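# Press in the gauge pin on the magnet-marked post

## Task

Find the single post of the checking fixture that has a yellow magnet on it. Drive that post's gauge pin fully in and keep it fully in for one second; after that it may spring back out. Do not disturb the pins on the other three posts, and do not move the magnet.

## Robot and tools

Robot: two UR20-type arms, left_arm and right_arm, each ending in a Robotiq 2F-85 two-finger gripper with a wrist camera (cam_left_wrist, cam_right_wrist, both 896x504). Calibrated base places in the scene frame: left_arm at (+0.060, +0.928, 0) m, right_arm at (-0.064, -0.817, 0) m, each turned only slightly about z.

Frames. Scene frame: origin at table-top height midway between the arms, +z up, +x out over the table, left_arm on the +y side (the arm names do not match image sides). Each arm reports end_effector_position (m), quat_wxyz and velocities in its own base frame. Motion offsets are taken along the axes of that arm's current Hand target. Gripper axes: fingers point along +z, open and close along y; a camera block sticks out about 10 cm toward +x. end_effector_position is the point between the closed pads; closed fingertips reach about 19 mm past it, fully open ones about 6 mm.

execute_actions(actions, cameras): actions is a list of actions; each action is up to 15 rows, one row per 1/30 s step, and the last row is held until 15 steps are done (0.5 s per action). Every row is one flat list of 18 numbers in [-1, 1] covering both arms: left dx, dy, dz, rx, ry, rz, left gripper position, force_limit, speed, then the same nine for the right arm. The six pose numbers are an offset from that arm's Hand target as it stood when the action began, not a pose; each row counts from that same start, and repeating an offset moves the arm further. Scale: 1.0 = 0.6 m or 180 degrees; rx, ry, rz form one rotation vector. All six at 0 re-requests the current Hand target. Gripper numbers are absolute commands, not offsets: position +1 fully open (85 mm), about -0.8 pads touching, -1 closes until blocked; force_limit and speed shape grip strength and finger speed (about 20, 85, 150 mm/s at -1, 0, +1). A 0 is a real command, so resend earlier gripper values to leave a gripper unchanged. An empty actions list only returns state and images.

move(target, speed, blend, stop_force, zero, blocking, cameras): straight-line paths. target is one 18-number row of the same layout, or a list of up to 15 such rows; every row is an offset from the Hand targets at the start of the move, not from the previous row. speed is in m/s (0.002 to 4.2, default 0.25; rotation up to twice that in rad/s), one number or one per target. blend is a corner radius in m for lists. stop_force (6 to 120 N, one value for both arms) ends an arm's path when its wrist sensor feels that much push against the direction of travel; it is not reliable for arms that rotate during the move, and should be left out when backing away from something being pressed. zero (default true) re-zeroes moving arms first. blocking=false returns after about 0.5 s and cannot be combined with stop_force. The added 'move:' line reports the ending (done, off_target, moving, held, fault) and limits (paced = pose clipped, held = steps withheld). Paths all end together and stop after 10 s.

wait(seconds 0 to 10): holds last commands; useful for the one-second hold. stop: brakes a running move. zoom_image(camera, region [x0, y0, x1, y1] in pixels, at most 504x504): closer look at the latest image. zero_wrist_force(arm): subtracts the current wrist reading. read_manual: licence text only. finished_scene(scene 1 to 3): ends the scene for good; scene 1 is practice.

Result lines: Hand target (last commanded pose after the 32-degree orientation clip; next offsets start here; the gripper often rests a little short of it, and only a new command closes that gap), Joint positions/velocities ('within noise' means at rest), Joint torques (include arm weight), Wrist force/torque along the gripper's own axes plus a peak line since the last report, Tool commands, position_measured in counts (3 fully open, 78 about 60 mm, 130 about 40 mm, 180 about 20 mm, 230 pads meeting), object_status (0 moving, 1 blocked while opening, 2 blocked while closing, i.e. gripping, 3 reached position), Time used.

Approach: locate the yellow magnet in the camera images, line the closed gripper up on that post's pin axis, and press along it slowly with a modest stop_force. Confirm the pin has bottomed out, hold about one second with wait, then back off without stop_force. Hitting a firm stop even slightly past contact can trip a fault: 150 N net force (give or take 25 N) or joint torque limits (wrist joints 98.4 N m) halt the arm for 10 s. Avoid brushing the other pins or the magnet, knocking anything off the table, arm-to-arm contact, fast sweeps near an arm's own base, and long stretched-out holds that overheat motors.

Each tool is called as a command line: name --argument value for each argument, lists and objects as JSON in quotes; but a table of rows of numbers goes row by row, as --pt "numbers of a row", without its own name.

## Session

execute_actions --actions '[]'

Scene clock: 0.00 s.
left_arm: end_effector_position=(+0.3071, -0.4220, +0.1602) position_measured=3 object_status=3 end_effector_quat_wxyz=(+0.066, +0.956, -0.074, +0.275) | right_arm: end_effector_position=(+0.4900, -0.3027, +0.2369) position_measured=3 object_status=3 end_effector_quat_wxyz=(+0.548, -0.467, -0.511, -0.471)
Joint positions: left_arm=[-1.763 -1.739 2.857 -2.766 -1.003 1.555] | right_arm=[2.511 -2.074 -2.06 -2.212 2.389 -0.015]
Joint velocities: within noise
Joint torques (N m): no reading
Motor temperatures (°C): left_arm=[24 35 26 38 34 33] | right_arm=[28 35 35 36 33 38]
Wrist force (N): no reading
Wrist torque (N m): no reading
Wrist force, peak (N): no reading
Hand target: left_arm +0.3071, -0.4220, +0.1602; +0.066, +0.956, -0.074, +0.275 | right_arm +0.4900, -0.3027, +0.2369; +0.548, -0.467, -0.511, -0.471
Tool commands: left_gripper/position=+1.0 left_gripper/force_limit=+1.0 left_gripper/speed=+1.0 right_gripper/position=+1.0 right_gripper/force_limit=+1.0 right_gripper/speed=+1.0
camera_calibration:
cam_left_wrist: T_world_to_cam=[[-0.285835, -0.958093, 0.0188626, -0.30276], [-0.929607, 0.27245, -0.248197, 0.463413], [0.232657, -0.0884782, -0.968526, 0.172428], [0, 0, 0, 1]] pos_world=[0.304136, -0.401073, 0.28773]
cam_right_wrist: T_world_to_cam=[[0.978979, 0.0562001, -0.196068, -0.399553], [-0.174505, -0.266853, -0.947807, 0.238768], [-0.105588, 0.962097, -0.251436, 0.530477], [0, 0, 0, 1]] pos_world=[0.488832, -0.424199, 0.281347]

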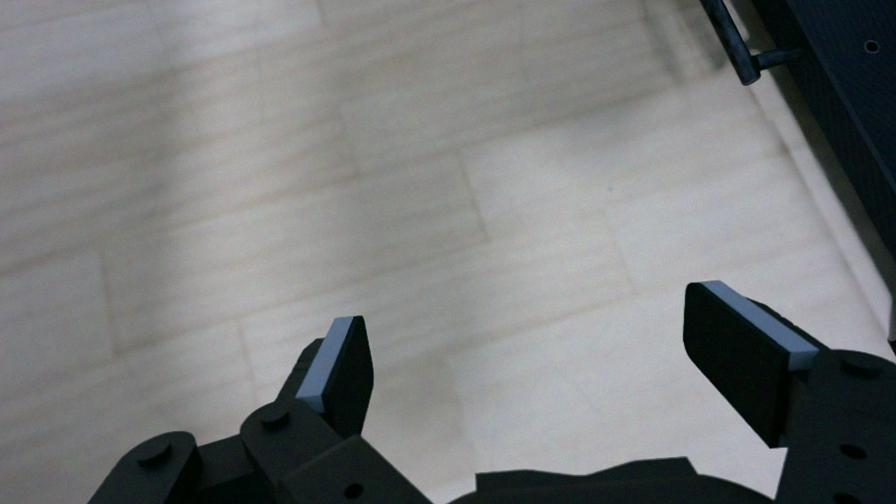

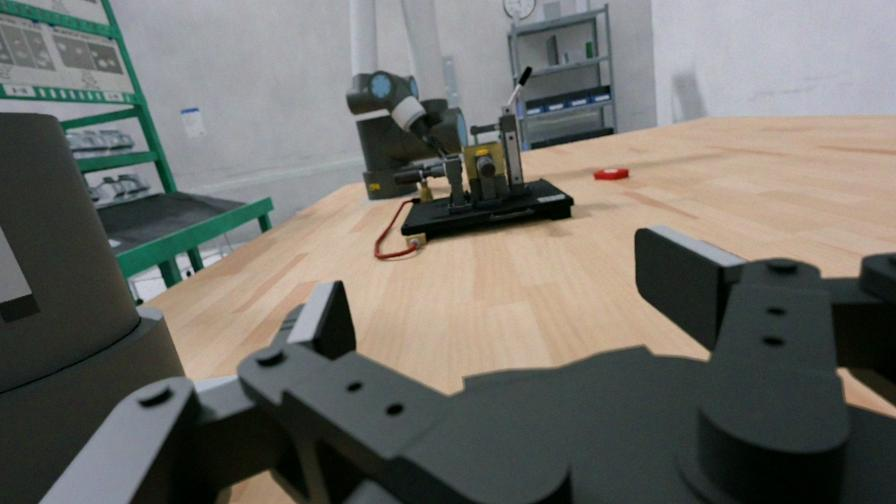

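zoom_image --camera "cam_right_wrist" --region '[360, 60, 620, 270]'

Scaled by 1.938 from the camera's 896x504 image, which has a finer 1280x720 frame.

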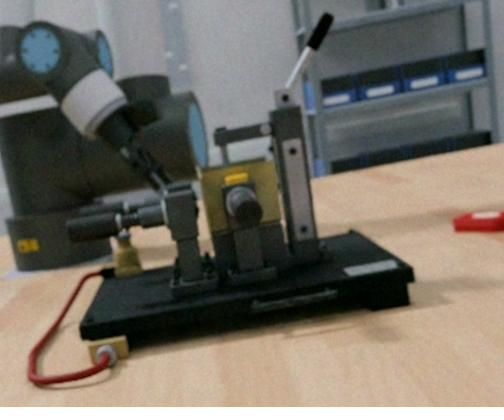

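move --target '[0,0,0,0,0,0,1,1,1,0.245,0.275,0.822,-0.0693,-0.510,0.0516,-0.85,-1,0]' --speed 0.8 --cameras '[]'

move --target '[0,0,0,0,0,0,1,1,1,0.691,-0.2565,0,0,0,0,-0.85,-1,0]' --speed 0.6 --cameras '["cam_right_wrist"]'

Scene clock: 5.07 s.
left_arm: end_effector_position=(+0.3071, -0.4220, +0.1602) position_measured=3 object_status=3 end_effector_quat_wxyz=(+0.066, +0.956, -0.074, +0.275) | right_arm: end_effector_position=(+0.5995, +0.2008, +0.3998) position_measured=232 object_status=3 end_effector_quat_wxyz=(+0.000, +0.748, +0.664, +0.000)
Joint positions: left_arm=[-1.763 -1.739 2.857 -2.766 -1.003 1.555] | right_arm=[3.789 -1.329 -2.293 -1.091 1.57 2.337]
Joint velocities: within noise
Joint torques (N m): left_arm=[4.06 -11.41 -56.05 -8.75 4.44 -0.96] | right_arm=[24.58 2.68 107.25 4.56 -2.01 6.94]
Motor temperatures (°C): left_arm=[24 35 26 38 34 33] | right_arm=[28 35 35 36 33 38]
Wrist force (N): left_arm=[-0.1 0.2 -0.2] | right_arm=[-1.0 3.2 2.1]
Wrist torque (N m): left_arm=[0.04 0.02 0.00] | right_arm=[1.51 0.13 -0.50]
Wrist force, peak (N): left_arm=[-0.1 -0.5 -0.3] | right_arm=[5.4 3.2 1.0]
Hand target: left_arm +0.3071, -0.4220, +0.1602; +0.066, +0.956, -0.074, +0.275 | right_arm +0.5995, +0.2008, +0.3998; +0.000, +0.748, +0.664, +0.000
Off the commanded pose: left_arm 0.000 m, 0 deg | right_arm 0.000 m, 0 deg.
move: done
No camera images: "cameras" was empty.

Scene clock: 6.57 s.
left_arm: end_effector_position=(+0.3071, -0.4220, +0.1602) position_measured=3 object_status=3 end_effector_quat_wxyz=(+0.066, +0.956, -0.074, +0.275) | right_arm: end_effector_position=(+0.4961, +0.6306, +0.3993) position_measured=232 object_status=3 end_effector_quat_wxyz=(+0.000, +0.748, +0.664, +0.000)
Joint positions: left_arm=[-1.763 -1.739 2.857 -2.766 -1.003 1.555] | right_arm=[4.299 -1.554 -2.108 -1.052 1.57 2.848]
Joint velocities: within noise
Joint torques (N m): left_arm=[7.99 -10.37 -59.47 -8.9 2.83 -1.03] | right_arm=[22.04 55.81 110.27 14.45 -4.02 6.58]
Motor temperatures (°C): left_arm=[24 35 26 38 34 33] | right_arm=[28 35 35 36 33 38]
Wrist force (N): left_arm=[0.0 0.0 -0.5] | right_arm=[-0.2 1.4 1.8]
Wrist torque (N m): left_arm=[0.01 0.01 0.00] | right_arm=[1.26 -0.03 -0.47]
Wrist force, peak (N): left_arm=[0.4 0.1 -0.4] | right_arm=[-5.2 5.4 1.9]
Hand target: left_arm +0.3071, -0.4220, +0.1602; +0.066, +0.956, -0.074, +0.275 | right_arm +0.4960, +0.6308, +0.3993; +0.000, +0.748, +0.664, +0.000
Off the commanded pose: left_arm 0.000 m, 0 deg | right_arm 0.000 m, 0 deg.
move: done
camera_calibration:
cam_right_wrist: T_world_to_cam=[[0.957555, -0.279427, 0.0707686, -0.310355], [-0.287862, -0.914272, 0.285031, 0.615046], [-0.0149435, -0.293304, -0.955902, 0.702065], [0, 0, 0, 1]] pos_world=[0.484722, 0.681516, 0.517762]
Images, in order (width x height): cam_right_wrist 896x504.

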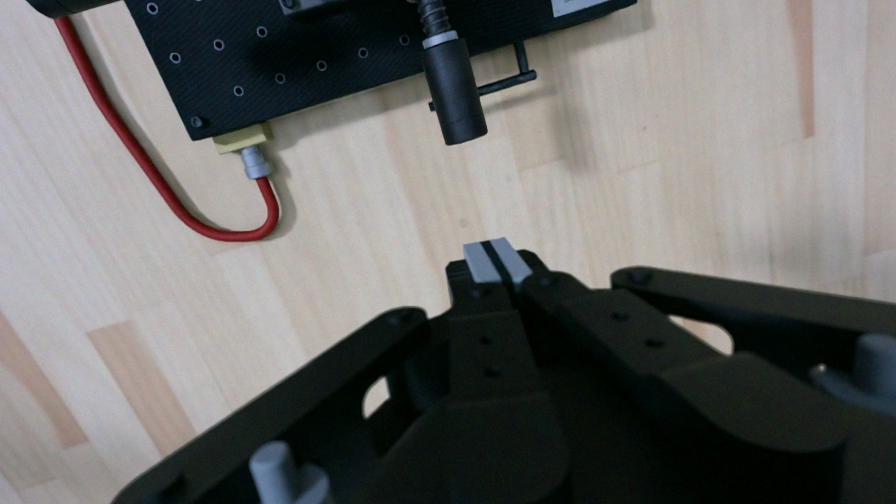

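move --target '[0,0,0,0,0,0,1,1,1,-0.0447,0.0473,0.392,0,0,-0.0378,-0.85,-1,0]' --speed 0.4 --cameras '["cam_right_wrist"]'

Scene clock: 8.50 s.
left_arm: end_effector_position=(+0.3071, -0.4220, +0.1602) position_measured=3 object_status=3 end_effector_quat_wxyz=(+0.066, +0.956, -0.074, +0.275) | right_arm: end_effector_position=(+0.5210, +0.6006, +0.1643) position_measured=232 object_status=3 end_effector_quat_wxyz=(+0.000, +0.707, +0.707, +0.000)
Joint positions: left_arm=[-1.763 -1.739 2.857 -2.766 -1.003 1.555] | right_arm=[4.254 -1.769 -2.294 -0.65 1.57 2.683]
Joint velocities: within noise
Joint torques (N m): left_arm=[2.35 -7.13 -63.33 -7.38 3.32 -0.3] | right_arm=[-22.54 83.84 56.6 14.67 5.14 -7.39]
Motor temperatures (°C): left_arm=[24 35 26 38 34 33] | right_arm=[28 35 35 36 33 38]
Wrist force (N): left_arm=[-0.1 -0.1 0.1] | right_arm=[-0.5 2.1 1.7]
Wrist torque (N m): left_arm=[-0.01 0.02 0.00] | right_arm=[1.44 0.01 -0.44]
Wrist force, peak (N): left_arm=[0.0 -0.2 -0.4] | right_arm=[-0.9 2.3 5.7]
Hand target: left_arm +0.3071, -0.4220, +0.1602; +0.066, +0.956, -0.074, +0.275 | right_arm +0.5210, +0.6006, +0.1641; +0.000, +0.707, +0.707, +0.000
Off the commanded pose: left_arm 0.000 m, 0 deg | right_arm 0.000 m, 0 deg.
move: done
camera_calibration:
cam_right_wrist: T_world_to_cam=[[0.983912, -0.164086, 0.0706623, -0.409048], [-0.177556, -0.941926, 0.285043, 0.620915], [0.019787, -0.293004, -0.955907, 0.450719], [0, 0, 0, 1]] pos_world=[0.503796, 0.649799, 0.282762]
Images, in order (width x height): cam_right_wrist 896x504.

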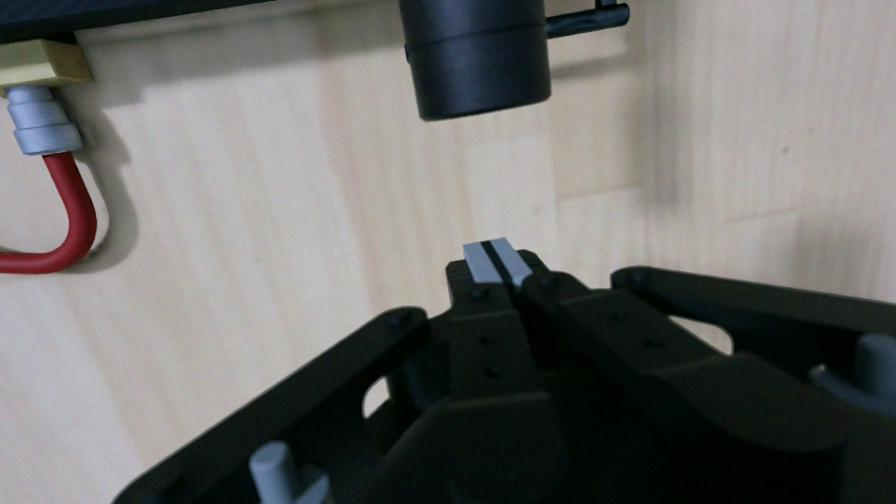

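move --pt "0 0 0 0 0 0 1 1 1 0.0417 0.0057 0 0 0 0 -0.85 -1 0" --pt "0 0 0 0 0 0 1 1 1 0.08 0.0057 0 0 0 0 -0.85 -1 0" --pt "0 0 0 0 0 0 1 1 1 0.125 0.0057 0 0 0 0 -0.85 -1 0" --speed '[0.15, 0.05, 0.012]' --stop_force 40 --cameras '["cam_right_wrist"]'

wait --seconds 1.1 --cameras '["cam_right_wrist"]'

Scene clock: 11.87 s.
left_arm: end_effector_position=(+0.3071, -0.4220, +0.1602) position_measured=3 object_status=3 end_effector_quat_wxyz=(+0.066, +0.956, -0.074, +0.275) | right_arm: end_effector_position=(+0.5245, +0.6588, +0.1641) position_measured=232 object_status=3 end_effector_quat_wxyz=(+0.000, +0.707, +0.707, +0.000)
Joint positions: left_arm=[-1.763 -1.739 2.857 -2.766 -1.003 1.555] | right_arm=[4.281 -1.814 -2.231 -0.669 1.57 2.711]
Joint velocities: within noise
Joint torques (N m): left_arm=[6.97 -10.09 -63.45 -6.7 4.56 -1.23] | right_arm=[-0.55 142.69 88.59 23.31 10.02 -7.45]
Motor temperatures (°C): left_arm=[24 35 26 38 34 33] | right_arm=[28 35 35 36 33 38]
Wrist force (N): left_arm=[-0.3 -0.1 -0.3] | right_arm=[-32.3 4.8 10.0]
Wrist torque (N m): left_arm=[-0.01 0.05 0.00] | right_arm=[1.52 0.49 -0.51]
Wrist force, peak (N): left_arm=[0.4 0.1 -0.3] | right_arm=[-67.8 5.0 -11.5]
Hand target: left_arm +0.3071, -0.4220, +0.1602; +0.066, +0.956, -0.074, +0.275 | right_arm +0.5245, +0.6588, +0.1641; +0.000, +0.707, +0.707, +0.000 (not the last commanded pose)
Off the commanded pose: left_arm 0.000 m, 0 deg | right_arm 0.017 m, 0 deg.
move: contact (right_arm); path passed 2 of 3 targets
camera_calibration:
cam_right_wrist: T_world_to_cam=[[0.983932, -0.164011, 0.0705614, -0.402858], [-0.177457, -0.941901, 0.285188, 0.676315], [0.0196878, -0.293127, -0.955871, 0.467545], [0, 0, 0, 1]] pos_world=[0.507196, 0.707999, 0.282462]
Images, in order (width x height): cam_right_wrist 896x504.

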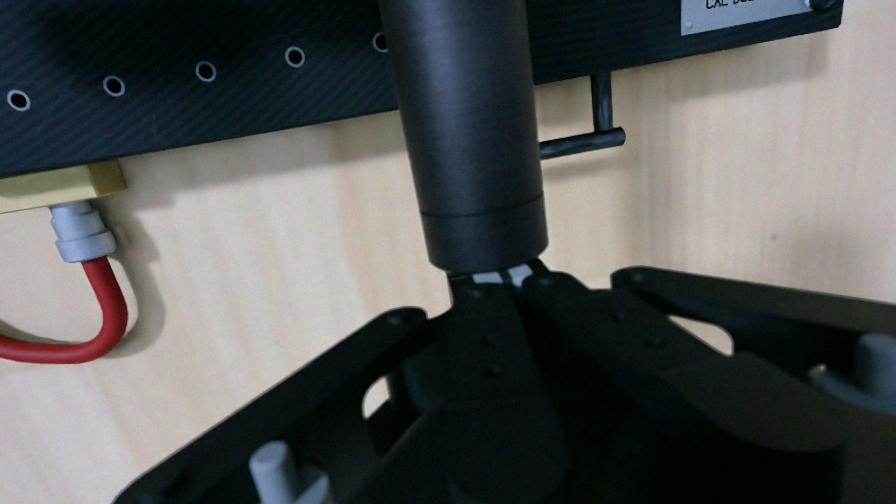

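Scene clock: 12.97 s.
left_arm: end_effector_position=(+0.3071, -0.4220, +0.1602) position_measured=3 object_status=3 end_effector_quat_wxyz=(+0.066, +0.956, -0.074, +0.275) | right_arm: end_effector_position=(+0.5245, +0.6588, +0.1641) position_measured=232 object_status=3 end_effector_quat_wxyz=(+0.000, +0.707, +0.707, +0.000)
Joint positions: left_arm=[-1.763 -1.739 2.857 -2.766 -1.003 1.555] | right_arm=[4.281 -1.814 -2.231 -0.669 1.57 2.711]
Joint velocities: within noise
Joint torques (N m): left_arm=[13.32 -7.46 -64.53 -7.94 3.87 -0.47] | right_arm=[-2.09 142.37 89.39 18.21 8.64 -6.92]
Motor temperatures (°C): left_arm=[24 35 26 38 34 33] | right_arm=[28 35 35 36 33 38]
Wrist force (N): left_arm=[-0.2 0.0 -0.3] | right_arm=[-31.6 4.2 10.1]
Wrist torque (N m): left_arm=[0.01 0.04 0.00] | right_arm=[1.56 0.46 -0.52]
Wrist force, peak (N): left_arm=[0.2 -0.1 -0.5] | right_arm=[-32.4 4.9 10.3]
Hand target: left_arm +0.3071, -0.4220, +0.1602; +0.066, +0.956, -0.074, +0.275 | right_arm +0.5245, +0.6588, +0.1641; +0.000, +0.707, +0.707, +0.000 (not the last commanded pose)
Tool commands: left_gripper/position=+1.0 left_gripper/force_limit=+1.0 left_gripper/speed=+1.0 right_gripper/position=-0.85 right_gripper/force_limit=-1.0 right_gripper/speed=+0.0
Off the commanded pose: left_arm 0.000 m, 0 deg | right_arm 0.017 m, 0 deg.
wait: 1.10 s; at rest by 0.17 s
camera_calibration:
cam_right_wrist: T_world_to_cam=[[0.983932, -0.164011, 0.0705614, -0.402858], [-0.177457, -0.941901, 0.285188, 0.676315], [0.0196878, -0.293127, -0.955871, 0.467545], [0, 0, 0, 1]] pos_world=[0.507196, 0.707999, 0.282462]
Images, in order (width x height): cam_right_wrist 896x504.

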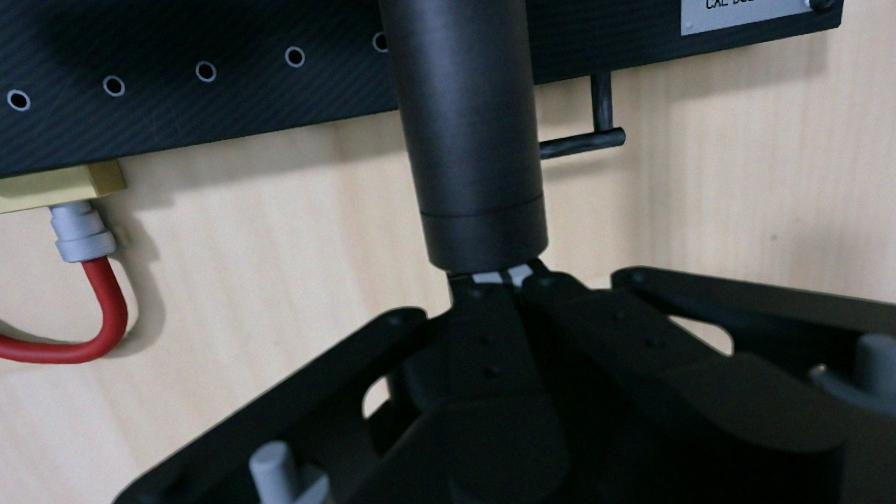

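finished_scene --scene 3

The scene is finished: the task was done.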